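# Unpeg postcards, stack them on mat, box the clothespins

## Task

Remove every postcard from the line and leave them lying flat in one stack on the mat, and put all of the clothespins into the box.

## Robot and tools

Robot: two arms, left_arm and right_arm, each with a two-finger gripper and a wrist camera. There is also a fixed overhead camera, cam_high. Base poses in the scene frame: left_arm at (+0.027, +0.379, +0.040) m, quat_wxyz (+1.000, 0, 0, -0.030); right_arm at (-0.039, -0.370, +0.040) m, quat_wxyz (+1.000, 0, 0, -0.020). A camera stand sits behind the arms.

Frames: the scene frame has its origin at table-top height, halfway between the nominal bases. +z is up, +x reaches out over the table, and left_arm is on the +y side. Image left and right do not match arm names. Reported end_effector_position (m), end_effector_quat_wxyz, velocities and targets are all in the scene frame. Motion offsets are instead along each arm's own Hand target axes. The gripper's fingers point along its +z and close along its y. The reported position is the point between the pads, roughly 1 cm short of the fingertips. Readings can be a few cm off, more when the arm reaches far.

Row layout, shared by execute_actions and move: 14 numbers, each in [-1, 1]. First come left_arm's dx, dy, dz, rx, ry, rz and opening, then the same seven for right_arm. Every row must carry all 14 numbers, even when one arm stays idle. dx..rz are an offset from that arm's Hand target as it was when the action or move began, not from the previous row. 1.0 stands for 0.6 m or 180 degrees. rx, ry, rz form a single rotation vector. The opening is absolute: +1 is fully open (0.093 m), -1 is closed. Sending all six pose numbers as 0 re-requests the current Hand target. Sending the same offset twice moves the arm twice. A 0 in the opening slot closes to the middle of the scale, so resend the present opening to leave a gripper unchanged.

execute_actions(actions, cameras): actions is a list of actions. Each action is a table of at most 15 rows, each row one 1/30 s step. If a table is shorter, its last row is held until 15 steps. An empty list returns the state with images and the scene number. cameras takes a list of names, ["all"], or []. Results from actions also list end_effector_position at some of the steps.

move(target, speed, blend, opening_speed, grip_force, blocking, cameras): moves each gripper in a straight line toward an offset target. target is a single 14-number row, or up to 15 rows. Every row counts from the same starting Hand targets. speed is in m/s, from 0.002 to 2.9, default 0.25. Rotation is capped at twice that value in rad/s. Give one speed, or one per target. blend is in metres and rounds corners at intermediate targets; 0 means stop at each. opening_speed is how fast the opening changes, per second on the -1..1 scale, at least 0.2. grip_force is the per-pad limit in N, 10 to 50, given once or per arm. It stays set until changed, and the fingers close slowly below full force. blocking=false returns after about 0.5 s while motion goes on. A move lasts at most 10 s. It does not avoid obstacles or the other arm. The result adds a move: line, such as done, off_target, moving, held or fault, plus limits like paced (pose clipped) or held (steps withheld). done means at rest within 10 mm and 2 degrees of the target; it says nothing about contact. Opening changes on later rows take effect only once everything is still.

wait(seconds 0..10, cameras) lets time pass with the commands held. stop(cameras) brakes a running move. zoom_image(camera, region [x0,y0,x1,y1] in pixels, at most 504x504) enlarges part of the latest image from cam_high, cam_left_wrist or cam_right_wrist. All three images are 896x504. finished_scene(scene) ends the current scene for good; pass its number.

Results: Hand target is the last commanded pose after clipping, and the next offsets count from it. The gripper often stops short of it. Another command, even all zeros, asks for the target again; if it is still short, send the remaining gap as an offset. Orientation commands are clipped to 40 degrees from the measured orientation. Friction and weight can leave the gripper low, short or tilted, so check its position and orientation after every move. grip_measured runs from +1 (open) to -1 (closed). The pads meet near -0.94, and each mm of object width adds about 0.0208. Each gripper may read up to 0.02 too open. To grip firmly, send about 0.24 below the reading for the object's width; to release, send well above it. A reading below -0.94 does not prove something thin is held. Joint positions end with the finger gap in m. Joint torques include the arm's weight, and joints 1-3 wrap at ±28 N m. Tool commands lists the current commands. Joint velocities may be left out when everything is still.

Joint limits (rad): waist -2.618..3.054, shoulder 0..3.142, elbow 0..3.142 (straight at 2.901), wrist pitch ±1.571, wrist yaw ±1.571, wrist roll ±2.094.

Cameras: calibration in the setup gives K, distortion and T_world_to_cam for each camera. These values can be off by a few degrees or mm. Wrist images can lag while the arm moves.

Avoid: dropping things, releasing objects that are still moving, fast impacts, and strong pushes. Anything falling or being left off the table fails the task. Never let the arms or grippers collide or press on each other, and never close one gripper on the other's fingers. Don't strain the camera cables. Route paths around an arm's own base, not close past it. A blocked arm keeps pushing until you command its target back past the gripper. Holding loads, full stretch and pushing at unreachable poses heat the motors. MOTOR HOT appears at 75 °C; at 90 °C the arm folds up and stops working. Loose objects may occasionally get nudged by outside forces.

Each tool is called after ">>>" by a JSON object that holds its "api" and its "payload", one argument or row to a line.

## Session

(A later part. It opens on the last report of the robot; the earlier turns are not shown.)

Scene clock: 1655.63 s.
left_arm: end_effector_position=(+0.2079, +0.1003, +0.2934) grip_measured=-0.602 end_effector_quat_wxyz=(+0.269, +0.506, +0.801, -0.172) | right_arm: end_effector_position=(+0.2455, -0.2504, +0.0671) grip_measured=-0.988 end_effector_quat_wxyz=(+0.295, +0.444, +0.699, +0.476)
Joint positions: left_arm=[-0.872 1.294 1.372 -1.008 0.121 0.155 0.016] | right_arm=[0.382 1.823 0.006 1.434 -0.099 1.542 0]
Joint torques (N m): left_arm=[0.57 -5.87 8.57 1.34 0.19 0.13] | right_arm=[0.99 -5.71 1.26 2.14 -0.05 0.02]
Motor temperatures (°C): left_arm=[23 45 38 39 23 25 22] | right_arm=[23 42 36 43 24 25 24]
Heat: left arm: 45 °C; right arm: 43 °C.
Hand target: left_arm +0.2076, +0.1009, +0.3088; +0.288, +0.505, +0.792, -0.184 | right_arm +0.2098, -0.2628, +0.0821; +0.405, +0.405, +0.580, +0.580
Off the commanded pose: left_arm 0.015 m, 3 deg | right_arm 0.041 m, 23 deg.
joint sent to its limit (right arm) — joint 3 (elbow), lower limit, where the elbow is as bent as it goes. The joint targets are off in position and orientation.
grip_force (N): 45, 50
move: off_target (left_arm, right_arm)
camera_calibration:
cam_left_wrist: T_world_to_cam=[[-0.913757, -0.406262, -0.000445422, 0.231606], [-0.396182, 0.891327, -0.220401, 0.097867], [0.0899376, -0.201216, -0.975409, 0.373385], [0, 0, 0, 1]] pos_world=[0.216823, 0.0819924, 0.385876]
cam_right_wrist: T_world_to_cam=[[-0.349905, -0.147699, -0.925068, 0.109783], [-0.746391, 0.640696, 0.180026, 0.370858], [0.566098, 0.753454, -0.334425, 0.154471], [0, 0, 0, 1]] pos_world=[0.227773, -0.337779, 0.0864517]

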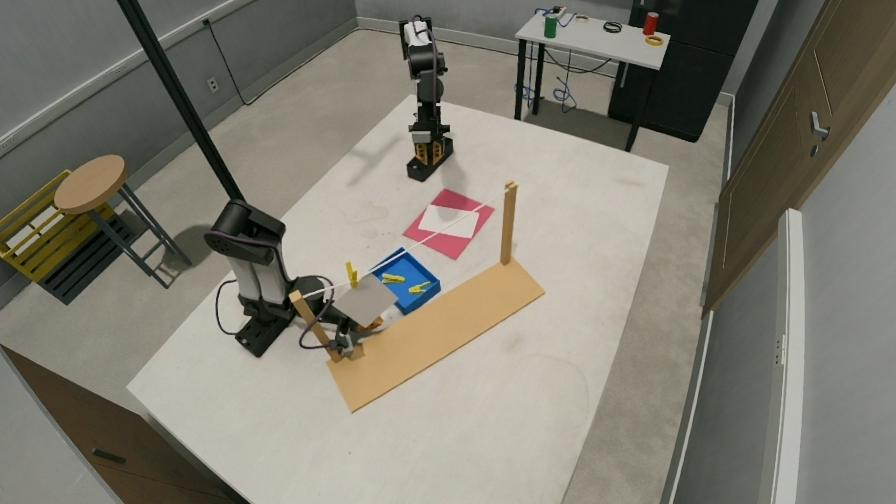

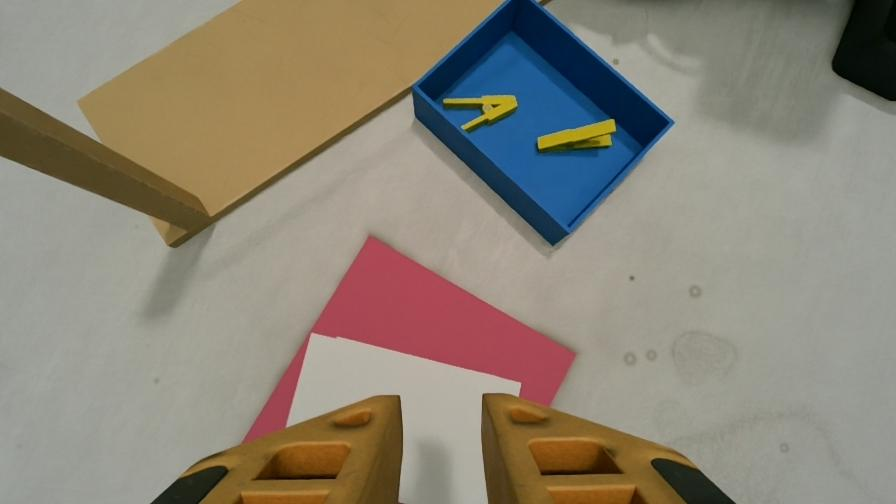

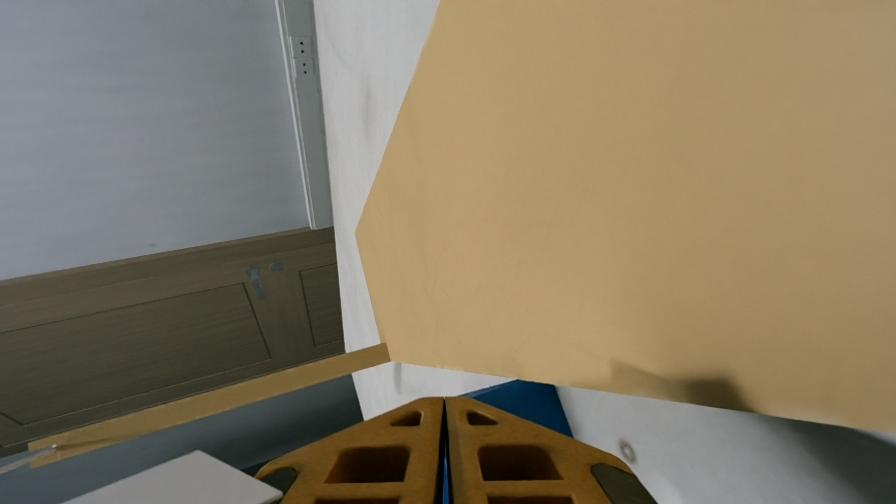

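>>> {"api": "execute_actions", "payload": {
  "actions": []
}}

Scene clock: 1676.53 s.
left_arm: end_effector_position=(+0.2079, +0.1003, +0.2934) grip_measured=-0.602 end_effector_quat_wxyz=(+0.269, +0.506, +0.801, -0.172) | right_arm: end_effector_position=(+0.2455, -0.2504, +0.0671) grip_measured=-0.988 end_effector_quat_wxyz=(+0.295, +0.444, +0.699, +0.476)
Joint positions: left_arm=[-0.872 1.294 1.372 -1.008 0.121 0.155 0.016] | right_arm=[0.382 1.823 0.006 1.434 -0.099 1.542 0]
Joint velocities: within noise
Joint torques (N m): left_arm=[0.62 -5.87 8.51 1.34 0.15 0.13] | right_arm=[0.98 -5.7 1.26 2.12 -0.05 0.03]
Motor temperatures (°C): left_arm=[23 41 39 38 23 25 22] | right_arm=[23 42 35 42 24 25 24]
Heat: left arm: 41 °C; right arm: 42 °C.
Hand target: left_arm +0.2076, +0.1009, +0.3088; +0.288, +0.505, +0.792, -0.184 | right_arm +0.2098, -0.2628, +0.0821; +0.405, +0.405, +0.580, +0.580
Tool commands: left_gripper/opening=-0.6 right_gripper/opening=-1.0
Off the commanded pose: left_arm 0.015 m, 3 deg | right_arm 0.041 m, 23 deg.
grip_force (N): 45, 50
camera_calibration:
cam_left_wrist: T_world_to_cam=[[-0.913757, -0.406262, -0.000445422, 0.231606], [-0.396182, 0.891327, -0.220401, 0.097867], [0.0899376, -0.201216, -0.975409, 0.373385], [0, 0, 0, 1]] pos_world=[0.216823, 0.0819924, 0.385876]
cam_right_wrist: T_world_to_cam=[[-0.349905, -0.147699, -0.925068, 0.109783], [-0.746391, 0.640696, 0.180026, 0.370858], [0.566098, 0.753454, -0.334425, 0.154471], [0, 0, 0, 1]] pos_world=[0.227773, -0.337779, 0.0864517]

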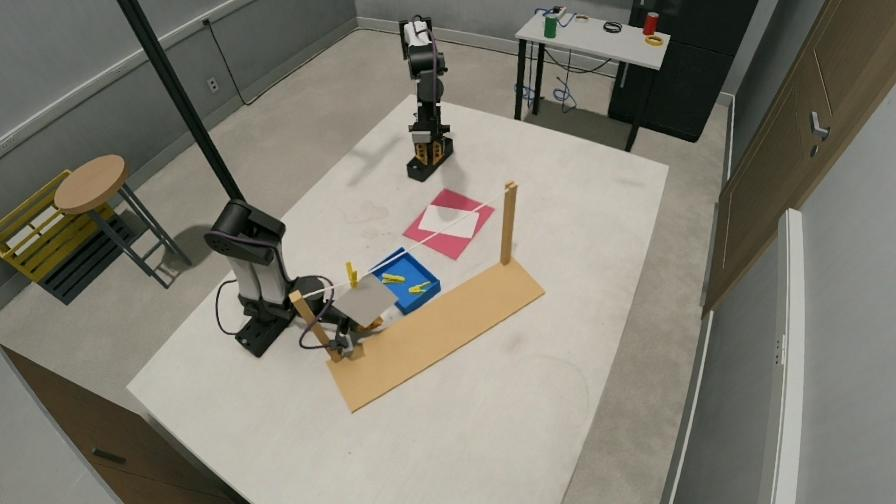

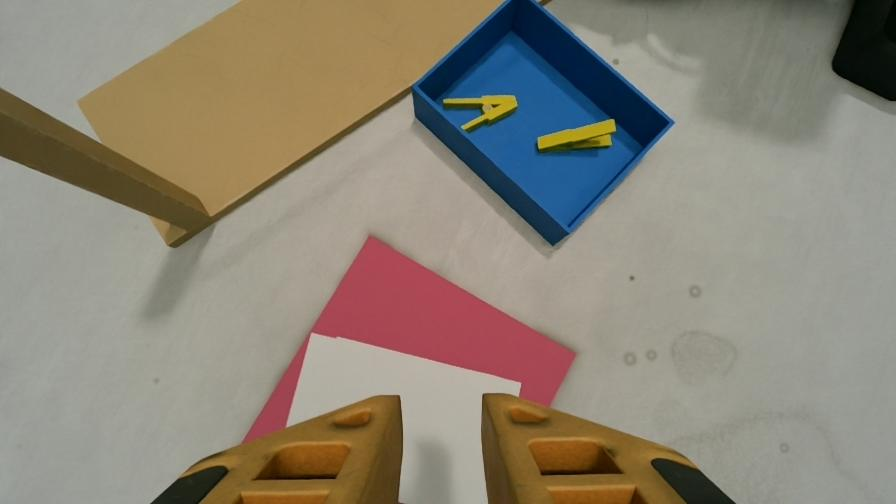

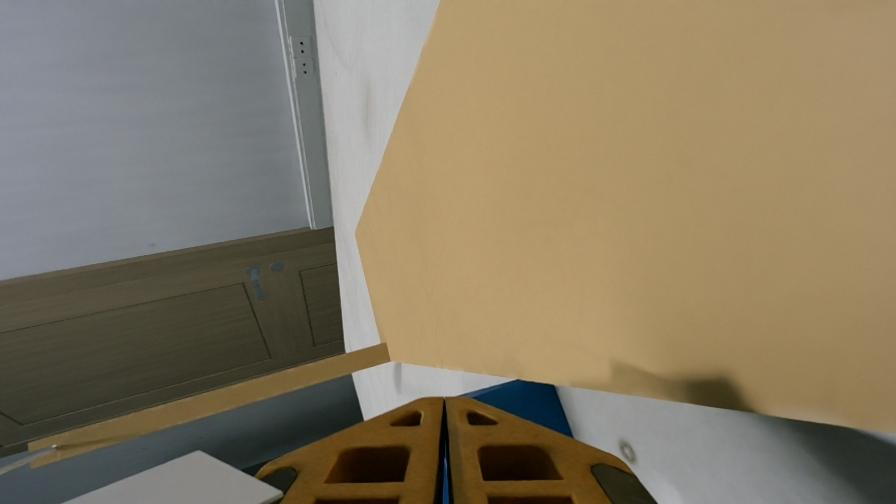

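>>> {"api": "zoom_image", "payload": {
  "camera": "cam_high",
  "region": [220, 220, 460, 420]
}}

Scaled by 2.100 from the camera's 896x504 image, which has a finer 1280x720 frame.

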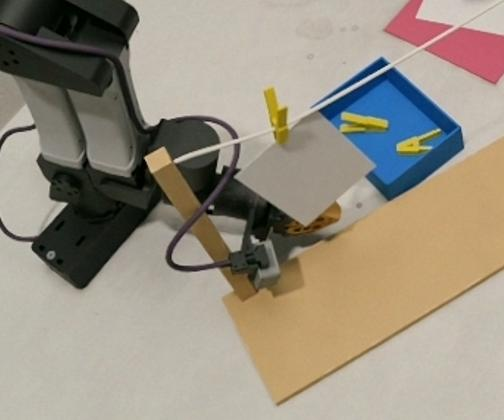

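>>> {"api": "move", "payload": {
  "target": [
    [0,0,0,0,0,0,-0.6,0.0085,-0.0368,0.0532,0.333,0.0403,-0.0233,-1]
  ],
  "speed": 0.12,
  "cameras": ["cam_high","cam_right_wrist"]
}}

Scene clock: 1712.37 s.
left_arm: end_effector_position=(+0.2079, +0.1003, +0.2934) grip_measured=-0.602 end_effector_quat_wxyz=(+0.269, +0.506, +0.801, -0.172) | right_arm: end_effector_position=(+0.2286, -0.2515, +0.0520) grip_measured=-0.988 end_effector_quat_wxyz=(+0.121, +0.508, +0.825, +0.217)
Joint positions: left_arm=[-0.872 1.294 1.372 -1.008 0.121 0.155 0.016] | right_arm=[0.419 1.394 0.521 -0.199 -0.062 1.499 0]
Joint torques (N m): left_arm=[0.59 -5.85 8.43 1.31 0.18 0.1] | right_arm=[0.79 -3.51 8.75 1.28 0.02 -0.21]
Heat: left arm: 40 °C; right arm: 42 °C.
Hand target: left_arm +0.2076, +0.1009, +0.3088; +0.288, +0.505, +0.792, -0.184 | right_arm +0.2380, -0.2470, +0.0600; +0.133, +0.497, +0.828, +0.222
Off the commanded pose: left_arm 0.015 m, 3 deg | right_arm 0.013 m, 2 deg.
grip_force (N): 45, 50
move: off_target (left_arm, right_arm)
camera_calibration:
cam_right_wrist: T_world_to_cam=[[-0.792116, -0.385559, -0.473178, 0.107446], [-0.583672, 0.705249, 0.40243, 0.329103], [0.178548, 0.594952, -0.783679, 0.232017], [0, 0, 0, 1]] pos_world=[0.235772, -0.328712, 0.100227]
Images, in order (width x height): cam_high 896x504, cam_right_wrist 896x504.

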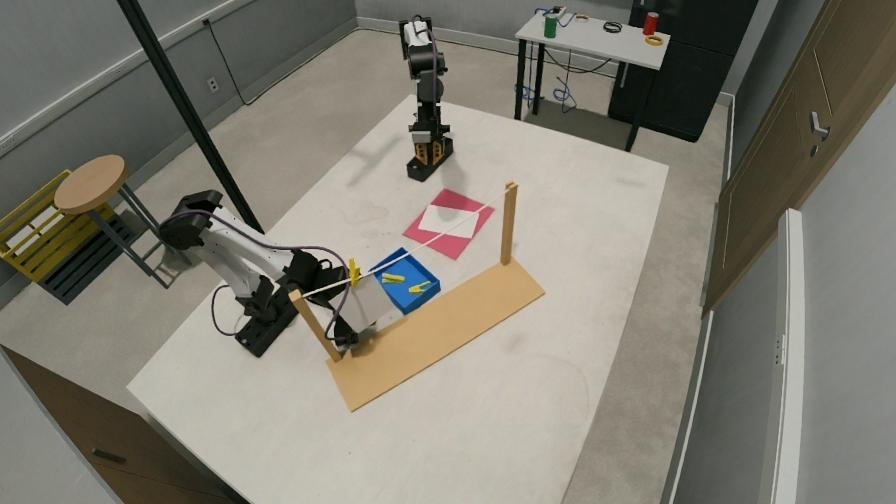

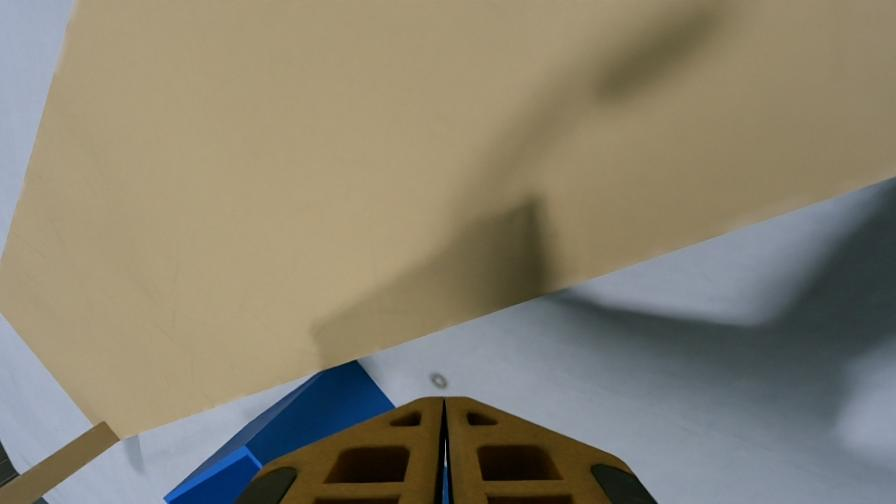

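>>> {"api": "zoom_image", "payload": {
  "camera": "cam_high",
  "region": [270, 230, 420, 370]
}}

Scaled by 3.360 from the camera's 896x504 image, which has a finer 1280x720 frame.

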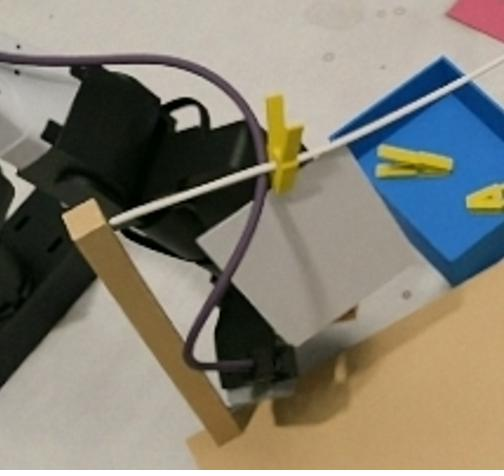

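>>> {"api": "zoom_image", "payload": {
  "camera": "cam_high",
  "region": [325, 260, 375, 310]
}}

Scaled by 10.080 from the camera's 896x504 image, which has a finer 1280x720 frame.

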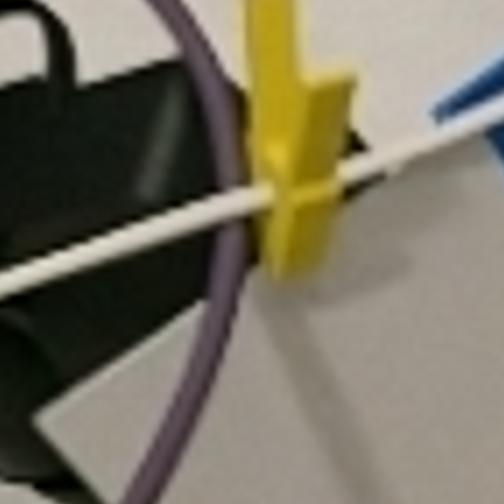

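>>> {"api": "move", "payload": {
  "target": [
    [0,0,0,0,0,0,-0.6,-0.0143,0.0165,-0.0098,-0.1665,-0.0159,0.0159,-1]
  ],
  "speed": 0.12,
  "cameras": ["cam_high","cam_right_wrist"]
}}

>>> {"api": "zoom_image", "payload": {
  "camera": "cam_high",
  "region": [270, 230, 420, 370]
}}

Scene clock: 1761.93 s.
left_arm: end_effector_position=(+0.2079, +0.1003, +0.2934) grip_measured=-0.602 end_effector_quat_wxyz=(+0.269, +0.506, +0.801, -0.172) | right_arm: end_effector_position=(+0.2454, -0.2476, +0.0694) grip_measured=-0.988 end_effector_quat_wxyz=(+0.265, +0.463, +0.736, +0.417)
Joint positions: left_arm=[-0.872 1.294 1.372 -1.008 0.121 0.155 0.016] | right_arm=[0.412 1.426 0.11 0.78 -0.061 1.529 0]
Joint torques (N m): left_arm=[0.69 -5.87 8.55 1.33 0.18 0.13] | right_arm=[-0.91 -2.61 4.18 2.24 0.01 0.05]
Motor temperatures (°C): left_arm=[23 35 40 37 23 25 22] | right_arm=[23 39 41 38 24 25 24]
Heat: left arm: 40 °C; right arm: 41 °C.
Hand target: left_arm +0.2076, +0.1009, +0.3088; +0.288, +0.505, +0.792, -0.184 | right_arm +0.2470, -0.2519, +0.0701; +0.272, +0.471, +0.727, +0.419
Off the commanded pose: left_arm 0.015 m, 3 deg | right_arm 0.005 m, 2 deg.
grip_force (N): 45, 50
move: off_target (left_arm)
camera_calibration:
cam_right_wrist: T_world_to_cam=[[-0.468415, -0.219539, -0.855798, 0.118772], [-0.719888, 0.656389, 0.225642, 0.362829], [0.512199, 0.721773, -0.465506, 0.167693], [0, 0, 0, 1]] pos_world=[0.230938, -0.333118, 0.0978372]
Images, in order (width x height): cam_high 896x504, cam_right_wrist 896x504.

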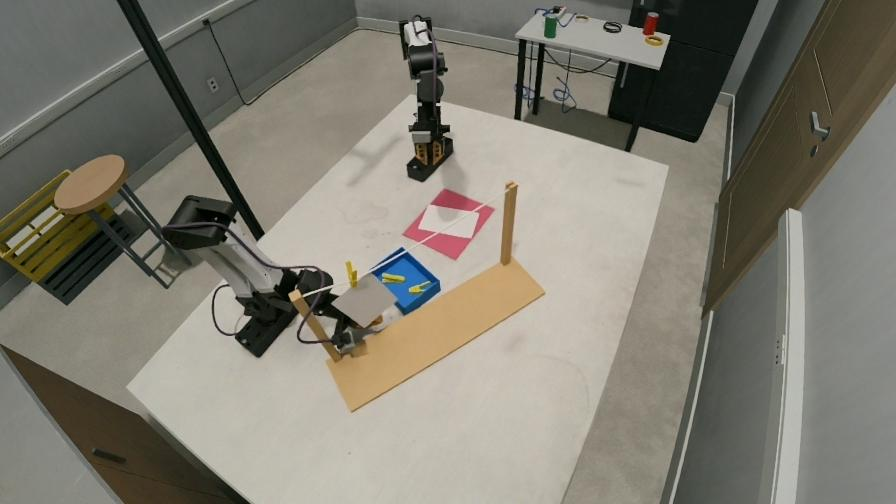

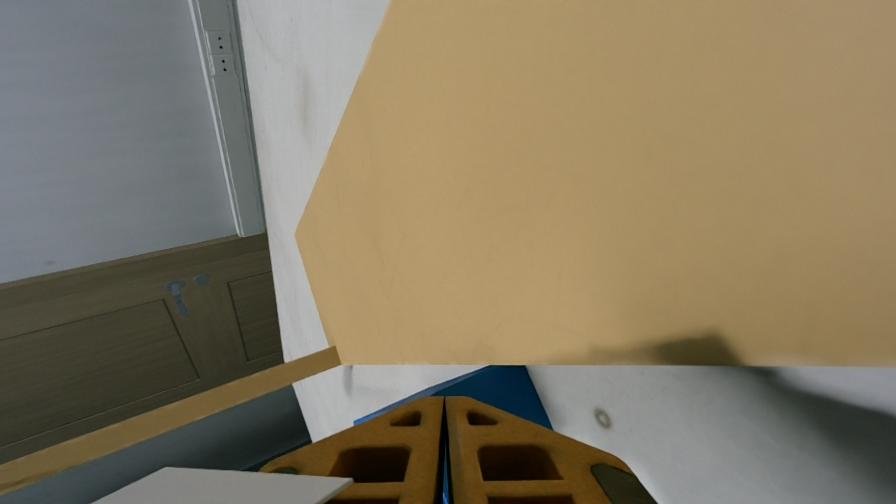

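Scaled by 3.360 from the camera's 896x504 image, which has a finer 1280x720 frame.

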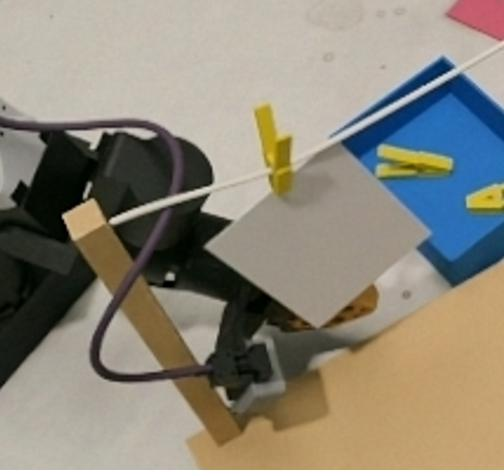

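>>> {"api": "move", "payload": {
  "target": [
    [0,0,0,0,0,0,-0.6,0.1103,-0.095,-0.0845,0.1555,0.0081,-0.0078,-1]
  ],
  "speed": 0.1,
  "cameras": ["cam_high","cam_right_wrist"]
}}

>>> {"api": "zoom_image", "payload": {
  "camera": "cam_high",
  "region": [260, 230, 430, 390]
}}

Scene clock: 1780.83 s.
left_arm: end_effector_position=(+0.2079, +0.1003, +0.2934) grip_measured=-0.602 end_effector_quat_wxyz=(+0.269, +0.506, +0.801, -0.172) | right_arm: end_effector_position=(+0.1520, -0.2204, +0.0431) grip_measured=-0.988 end_effector_quat_wxyz=(+0.142, +0.496, +0.822, +0.242)
Joint positions: left_arm=[-0.872 1.294 1.372 -1.008 0.121 0.155 0.016] | right_arm=[0.799 1.138 0.282 -0.162 0.141 1.805 0]
Joint torques (N m): left_arm=[0.62 -5.85 8.51 1.33 0.16 0.17] | right_arm=[0.65 -1.59 8.21 1.08 0.21 0.3]
Heat: left arm: 40 °C; right arm: 41 °C.
Hand target: left_arm +0.2076, +0.1009, +0.3088; +0.288, +0.505, +0.792, -0.184 | right_arm +0.1539, -0.2211, +0.0461; +0.146, +0.509, +0.816, +0.234
Off the commanded pose: left_arm 0.015 m, 3 deg | right_arm 0.004 m, 2 deg.
grip_force (N): 45, 50
move: off_target (left_arm)
camera_calibration:
cam_right_wrist: T_world_to_cam=[[-0.753294, -0.387489, -0.531413, 0.0507717], [-0.619402, 0.689634, 0.375162, 0.26921], [0.221109, 0.611766, -0.759509, 0.216359], [0, 0, 0, 1]] pos_world=[0.157156, -0.298344, 0.0903102]
Images, in order (width x height): cam_high 896x504, cam_right_wrist 896x504.

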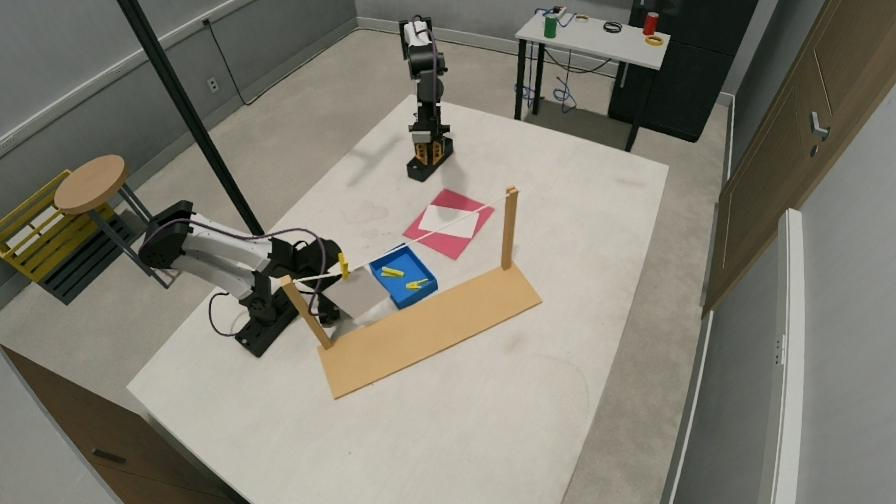

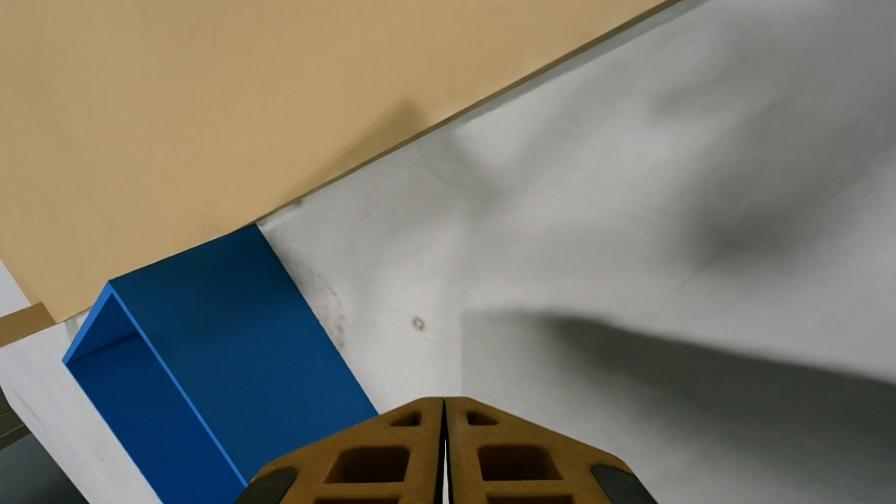

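Scaled by 2.965 from the camera's 896x504 image, which has a finer 1280x720 frame.

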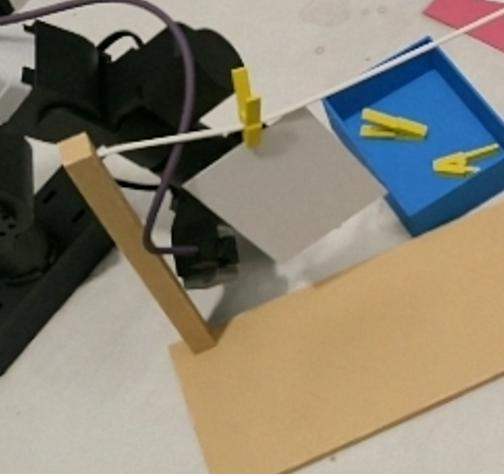

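>>> {"api": "move", "payload": {
  "target": [
    [0,0,0,0,0,0,-0.6,0.0825,-0.0237,-0.0227,0,-0.0618,0.0989,-1]
  ],
  "speed": 0.1,
  "cameras": ["cam_high","cam_right_wrist"]
}}

>>> {"api": "zoom_image", "payload": {
  "camera": "cam_high",
  "region": [260, 230, 430, 390]
}}

Scene clock: 1799.00 s.
left_arm: end_effector_position=(+0.2079, +0.1003, +0.2934) grip_measured=-0.602 end_effector_quat_wxyz=(+0.269, +0.506, +0.801, -0.172) | right_arm: end_effector_position=(+0.1118, -0.1960, +0.0395) grip_measured=-0.988 end_effector_quat_wxyz=(+0.095, +0.519, +0.823, +0.213)
Joint positions: left_arm=[-0.872 1.294 1.372 -1.008 0.121 0.155 0.016] | right_arm=[1.022 1.169 0.339 -0.301 0.174 2.068 0]
Joint torques (N m): left_arm=[0.7 -5.89 8.44 1.34 0.16 0.13] | right_arm=[0.64 -2.8 8.72 1.13 -0.05 0.1]
Heat: left arm: 40 °C; right arm: 39 °C.
Hand target: left_arm +0.2076, +0.1009, +0.3088; +0.288, +0.505, +0.792, -0.184 | right_arm +0.1148, -0.1851, +0.0501; +0.186, +0.649, +0.709, +0.203
Off the commanded pose: left_arm 0.015 m, 3 deg | right_arm 0.015 m, 22 deg.
joint sent to its limit (right arm) — joint 6 (wrist roll), upper limit. The joint targets are off in orientation, not in position.
grip_force (N): 45, 50
move: off_target (left_arm, right_arm)
camera_calibration:
cam_right_wrist: T_world_to_cam=[[-0.819257, -0.366411, -0.441092, 0.0360122], [-0.554878, 0.700623, 0.448596, 0.220794], [0.144669, 0.612267, -0.777303, 0.216981], [0, 0, 0, 1]] pos_world=[0.120626, -0.274348, 0.085498]
Images, in order (width x height): cam_high 896x504, cam_right_wrist 896x504.

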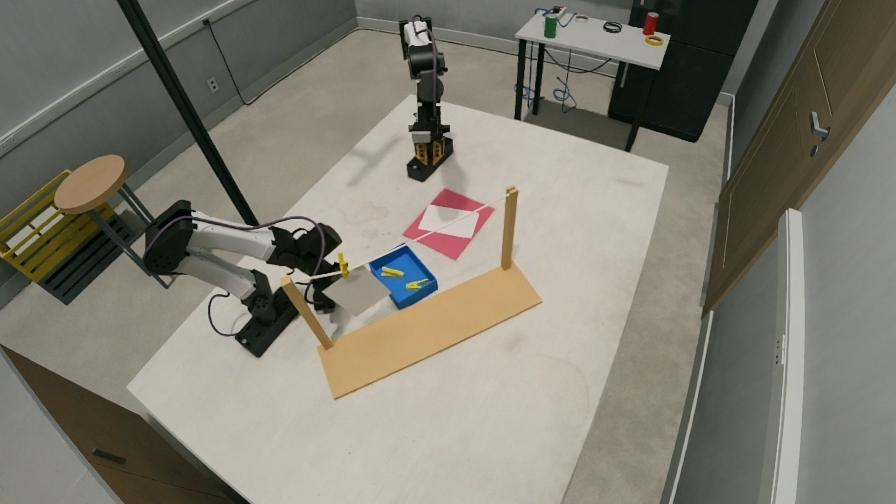

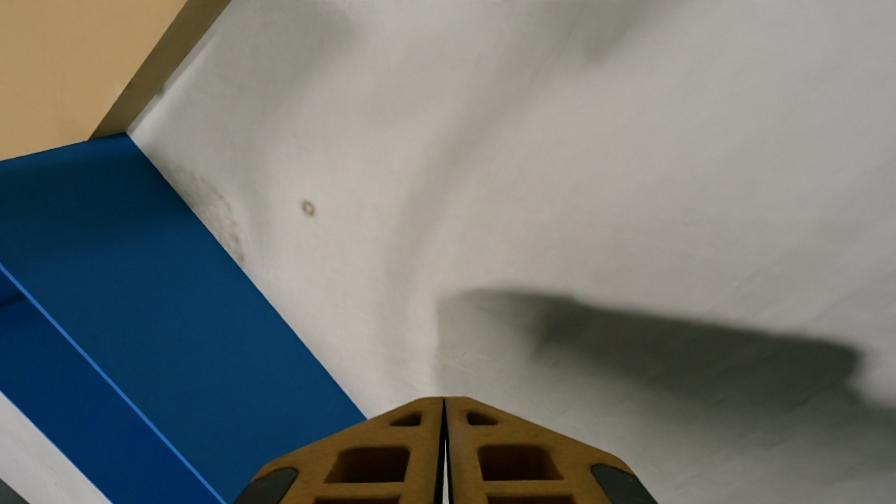

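Scaled by 2.965 from the camera's 896x504 image, which has a finer 1280x720 frame.

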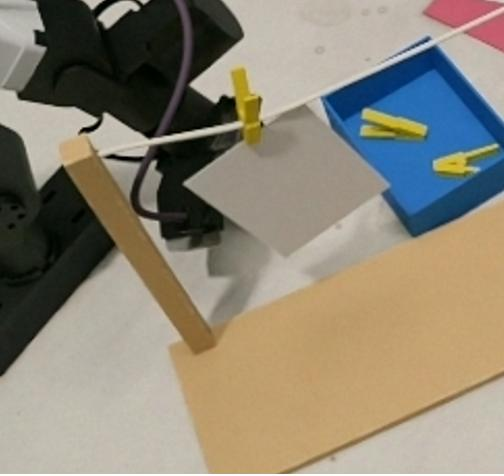

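>>> {"api": "move", "payload": {
  "target": [
    [0,0,0,0,0,0,-0.6,0.0015,0.0653,-0.136,-0.035,0.1021,-0.4413,-1],
    [0,0,0,0,0,0,-0.6,0.0408,0.2575,-0.3893,-0.1324,0.0596,-0.6498,-1]
  ],
  "speed": 0.13,
  "blend": [0.03,0],
  "cameras": ["all"]
}}

>>> {"api": "zoom_image", "payload": {
  "camera": "cam_high",
  "region": [200, 160, 450, 390]
}}

Scene clock: 1828.90 s.
left_arm: end_effector_position=(+0.2079, +0.1003, +0.2934) grip_measured=-0.602 end_effector_quat_wxyz=(+0.269, +0.506, +0.801, -0.172) | right_arm: end_effector_position=(+0.1193, -0.1625, +0.3202) grip_measured=-0.989 end_effector_quat_wxyz=(+0.311, -0.316, +0.889, +0.114)
Joint positions: left_arm=[-0.872 1.294 1.372 -1.008 0.121 0.155 0.016] | right_arm=[1.105 1.082 1.355 -1.202 0.23 0.304 0]
Joint torques (N m): left_arm=[0.58 -5.78 8.55 1.34 0.17 0.11] | right_arm=[0.47 -1.42 8.99 1.56 0.07 -0.16]
Heat: left arm: 41 °C; right arm: 42 °C.
Hand target: left_arm +0.2076, +0.1009, +0.3088; +0.288, +0.505, +0.792, -0.184 | right_arm +0.1200, -0.1601, +0.3301; +0.321, -0.322, +0.883, +0.117
Off the commanded pose: left_arm 0.015 m, 3 deg | right_arm 0.010 m, 2 deg.
grip_force (N): 45, 50
move: off_target (left_arm)
camera_calibration:
cam_left_wrist: T_world_to_cam=[[-0.913757, -0.406262, -0.000445422, 0.231606], [-0.396182, 0.891327, -0.220401, 0.097867], [0.0899376, -0.201216, -0.975409, 0.373385], [0, 0, 0, 1]] pos_world=[0.216823, 0.0819924, 0.385876]
cam_right_wrist: T_world_to_cam=[[0.62459, -0.780945, -0.00342969, -0.201545], [-0.76112, -0.607739, -0.226604, 0.103835], [0.174881, 0.144145, -0.973981, 0.396838], [0, 0, 0, 1]] pos_world=[0.135515, -0.151493, 0.409351]

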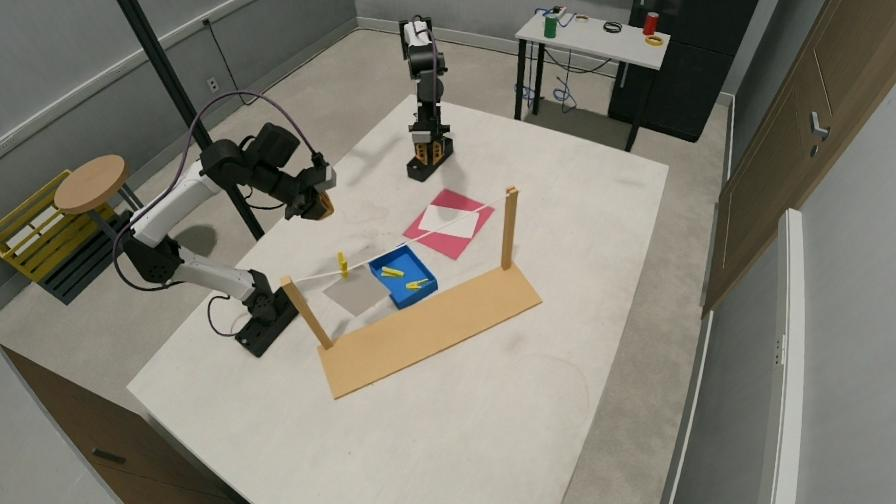

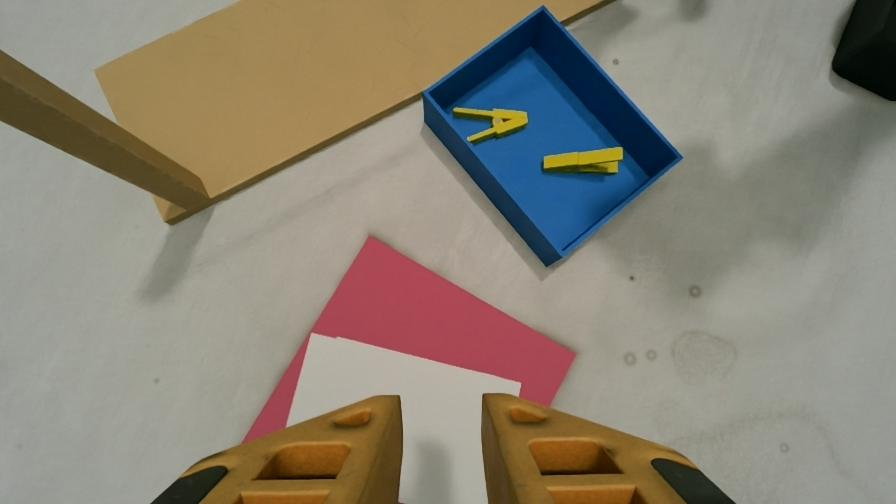

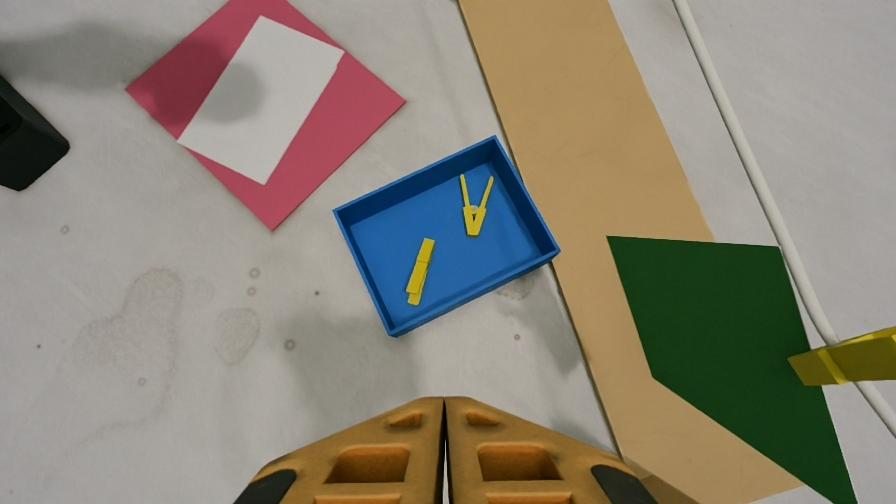

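Scaled by 2.016 from the camera's 896x504 image, which has a finer 1280x720 frame.

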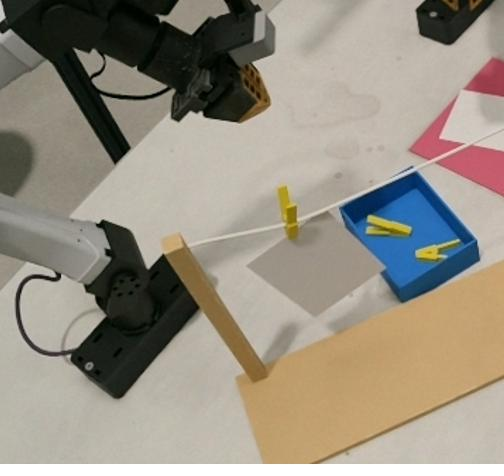

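>>> {"api": "move", "payload": {
  "target": [
    [0,0,0,0,0,0,-0.6,-0.0995,-0.1805,-0.0863,-0.0335,0.1382,-0.0644,0.0]
  ],
  "speed": 0.2,
  "cameras": ["all"]
}}

>>> {"api": "zoom_image", "payload": {
  "camera": "cam_high",
  "region": [260, 200, 430, 370]
}}

Scene clock: 1865.50 s.
left_arm: end_effector_position=(+0.2079, +0.1003, +0.2934) grip_measured=-0.602 end_effector_quat_wxyz=(+0.269, +0.506, +0.801, -0.172) | right_arm: end_effector_position=(+0.1985, -0.2353, +0.4013) grip_measured=-0.001 end_effector_quat_wxyz=(+0.298, -0.410, +0.860, +0.060)
Joint positions: left_arm=[-0.872 1.294 1.372 -1.008 0.121 0.155 0.016] | right_arm=[0.483 1.361 1.956 -1.556 -0.116 -0.409 0.045]
Joint torques (N m): left_arm=[0.57 -5.86 8.57 1.34 0.16 0.15] | right_arm=[-0.68 -2.36 7.38 1.51 -0.28 -0.18]
Heat: left arm: 41 °C; right arm: 44 °C.
Hand target: left_arm +0.2076, +0.1009, +0.3088; +0.288, +0.505, +0.792, -0.184 | right_arm +0.1993, -0.2349, +0.4082; +0.117, -0.442, +0.887, +0.058
Off the commanded pose: left_arm 0.015 m, 3 deg | right_arm 0.007 m, 21 deg.
joint sent to its limit (right arm) — joint 4 (wrist pitch), lower limit. The joint targets are off in orientation, not in position.
grip_force (N): 45, 50
move: off_target (left_arm, right_arm)
camera_calibration:
cam_left_wrist: T_world_to_cam=[[-0.913757, -0.406262, -0.000445422, 0.231606], [-0.396182, 0.891327, -0.220401, 0.097867], [0.0899376, -0.201216, -0.975409, 0.373385], [0, 0, 0, 1]] pos_world=[0.216823, 0.0819924, 0.385876]
cam_right_wrist: T_world_to_cam=[[0.733025, -0.665005, 0.142979, -0.360567], [-0.646768, -0.746513, -0.156235, 0.0546634], [0.210633, 0.02205, -0.977317, 0.437946], [0, 0, 0, 1]] pos_world=[0.207413, -0.208629, 0.488106]

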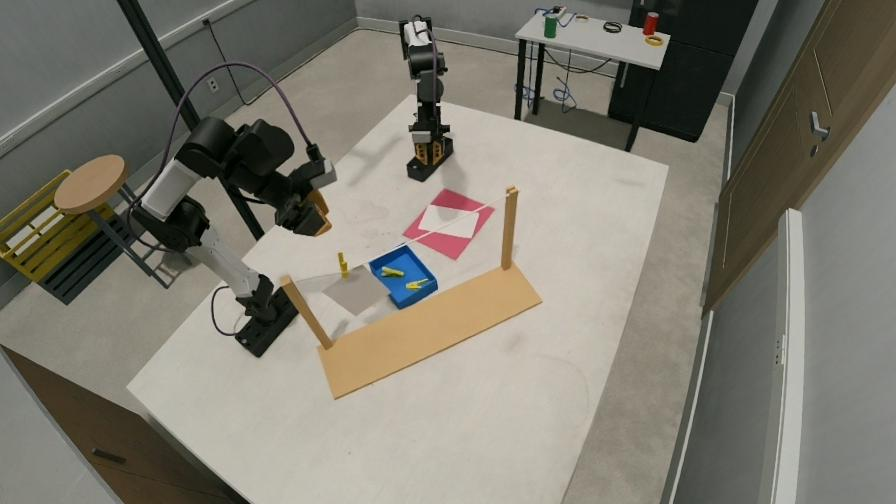

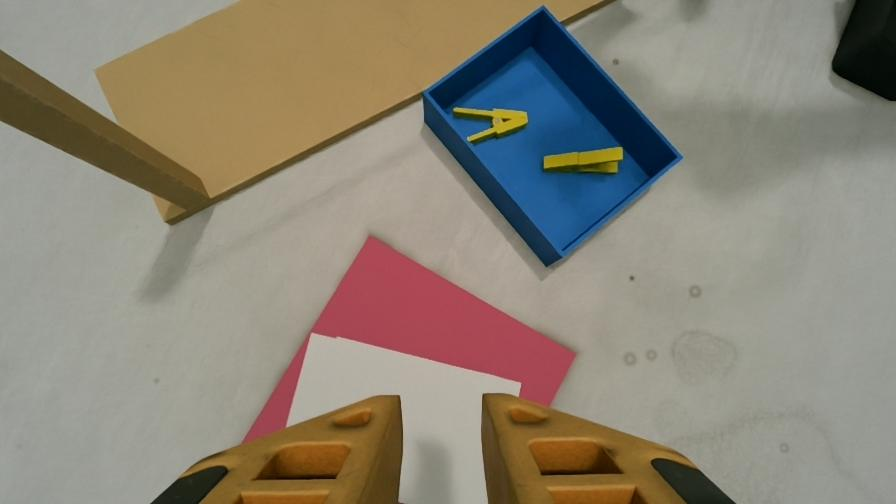

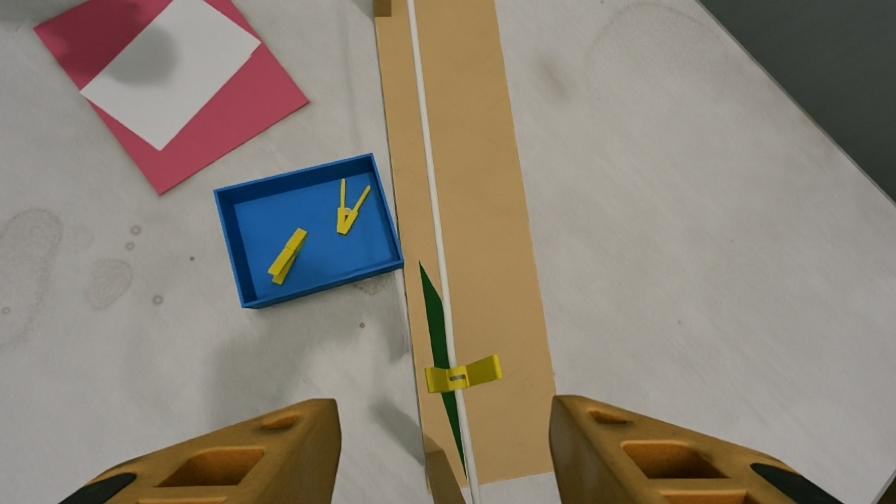

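Scaled by 2.965 from the camera's 896x504 image, which has a finer 1280x720 frame.

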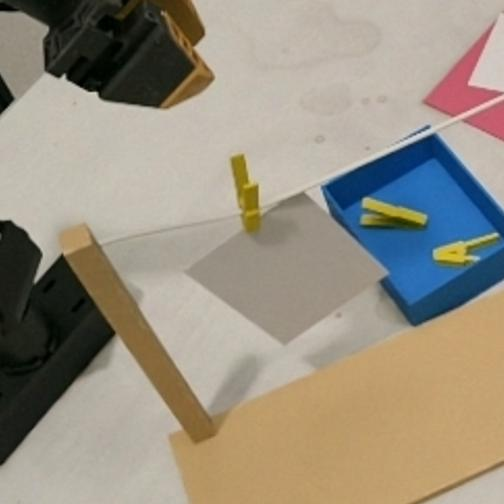

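>>> {"api": "zoom_image", "payload": {
  "camera": "cam_right_wrist",
  "region": [370, 240, 550, 504]
}}

Scaled by 1.909 from the camera's 896x504 image, which has a finer 1280x720 frame.

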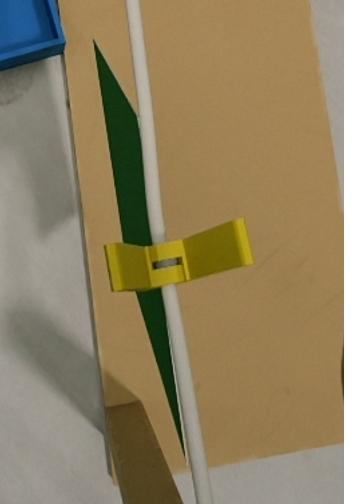

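>>> {"api": "move", "payload": {
  "target": [
    [-0.0441,-0.1472,0.3495,0.3297,-0.3114,0.1137,-0.32,0,0,0,0,0,0,0.1]
  ],
  "speed": 0.2,
  "cameras": ["all"]
}}

Scene clock: 1906.30 s.
left_arm: end_effector_position=(+0.1958, -0.0753, +0.1527) grip_measured=-0.322 end_effector_quat_wxyz=(+0.315, +0.582, +0.361, -0.657) | right_arm: end_effector_position=(+0.1984, -0.2353, +0.4012) grip_measured=+0.099 end_effector_quat_wxyz=(+0.298, -0.410, +0.860, +0.060)
Joint positions: left_arm=[-0.817 2.34 1.071 1.472 1.256 -0.301 0.03] | right_arm=[0.483 1.361 1.956 -1.557 -0.116 -0.41 0.05]
Joint torques (N m): left_arm=[-0.53 -8.25 6.54 2.21 0.01 0] | right_arm=[-0.66 -2.37 7.41 1.51 -0.27 -0.17]
Heat: left arm: 41 °C; right arm: 43 °C.
Hand target: left_arm +0.1927, -0.0768, +0.1651; +0.358, +0.559, +0.290, -0.689 | right_arm +0.1992, -0.2350, +0.4081; +0.117, -0.443, +0.887, +0.058
Off the commanded pose: left_arm 0.013 m, 11 deg | right_arm 0.007 m, 21 deg.
joint sent to its limit (left arm) — joint 4 (wrist pitch), upper limit. The joint targets are off in orientation, not in position.
joint sent to its limit (right arm) — joint 4 (wrist pitch), lower limit. The joint targets are off in orientation, not in position.
grip_force (N): 45, 50
move: off_target (left_arm, right_arm)
camera_calibration:
cam_left_wrist: T_world_to_cam=[[-0.830626, 0.550198, 0.0856841, 0.19171], [0.130265, 0.341611, -0.93077, 0.182732], [-0.541378, -0.761961, -0.355423, 0.188649], [0, 0, 0, 1]] pos_world=[0.237567, -0.0241588, 0.220705]
cam_right_wrist: T_world_to_cam=[[0.733631, -0.66423, 0.143473, -0.360632], [-0.646077, -0.747218, -0.155721, 0.0541318], [0.21064, 0.0215477, -0.977326, 0.437863], [0, 0, 0, 1]] pos_world=[0.207312, -0.208529, 0.488105]

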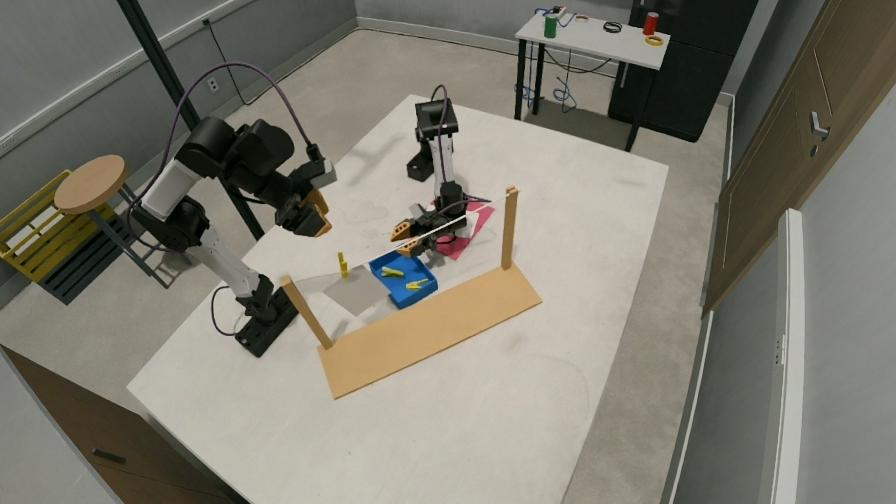

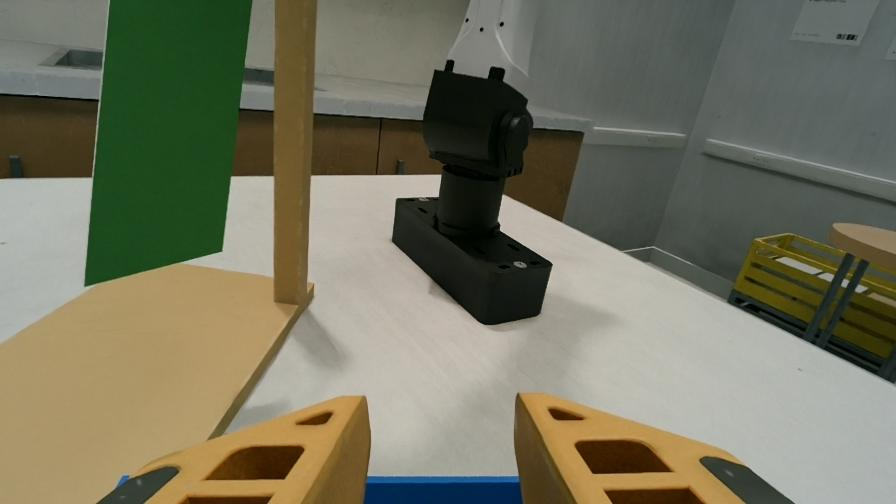

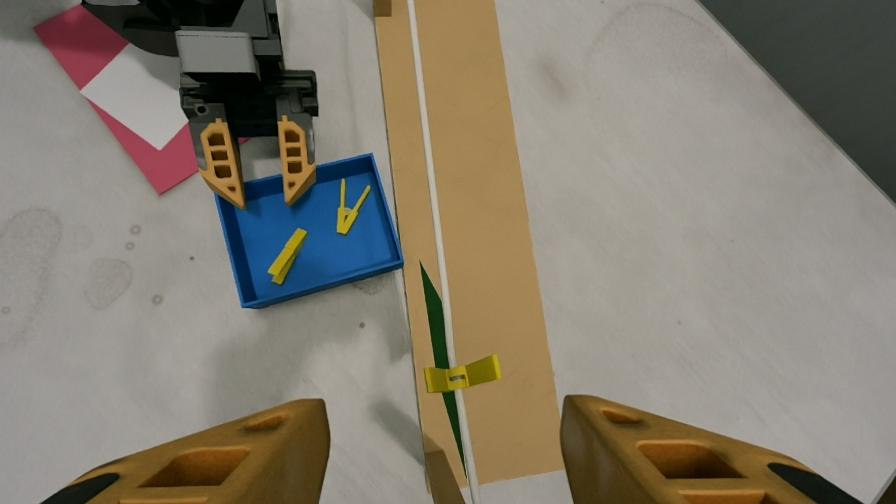

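>>> {"api": "zoom_image", "payload": {
  "camera": "cam_high",
  "region": [360, 70, 560, 290]
}}

Scaled by 2.291 from the camera's 896x504 image, which has a finer 1280x720 frame.

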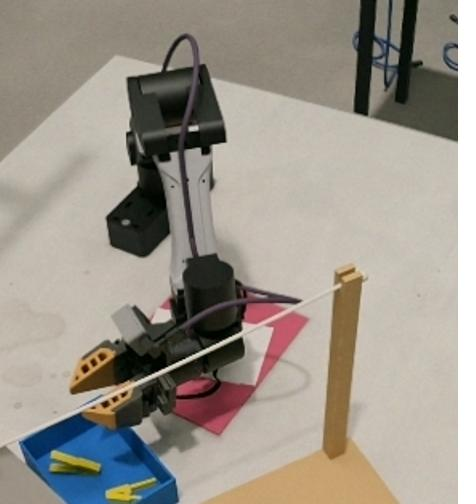

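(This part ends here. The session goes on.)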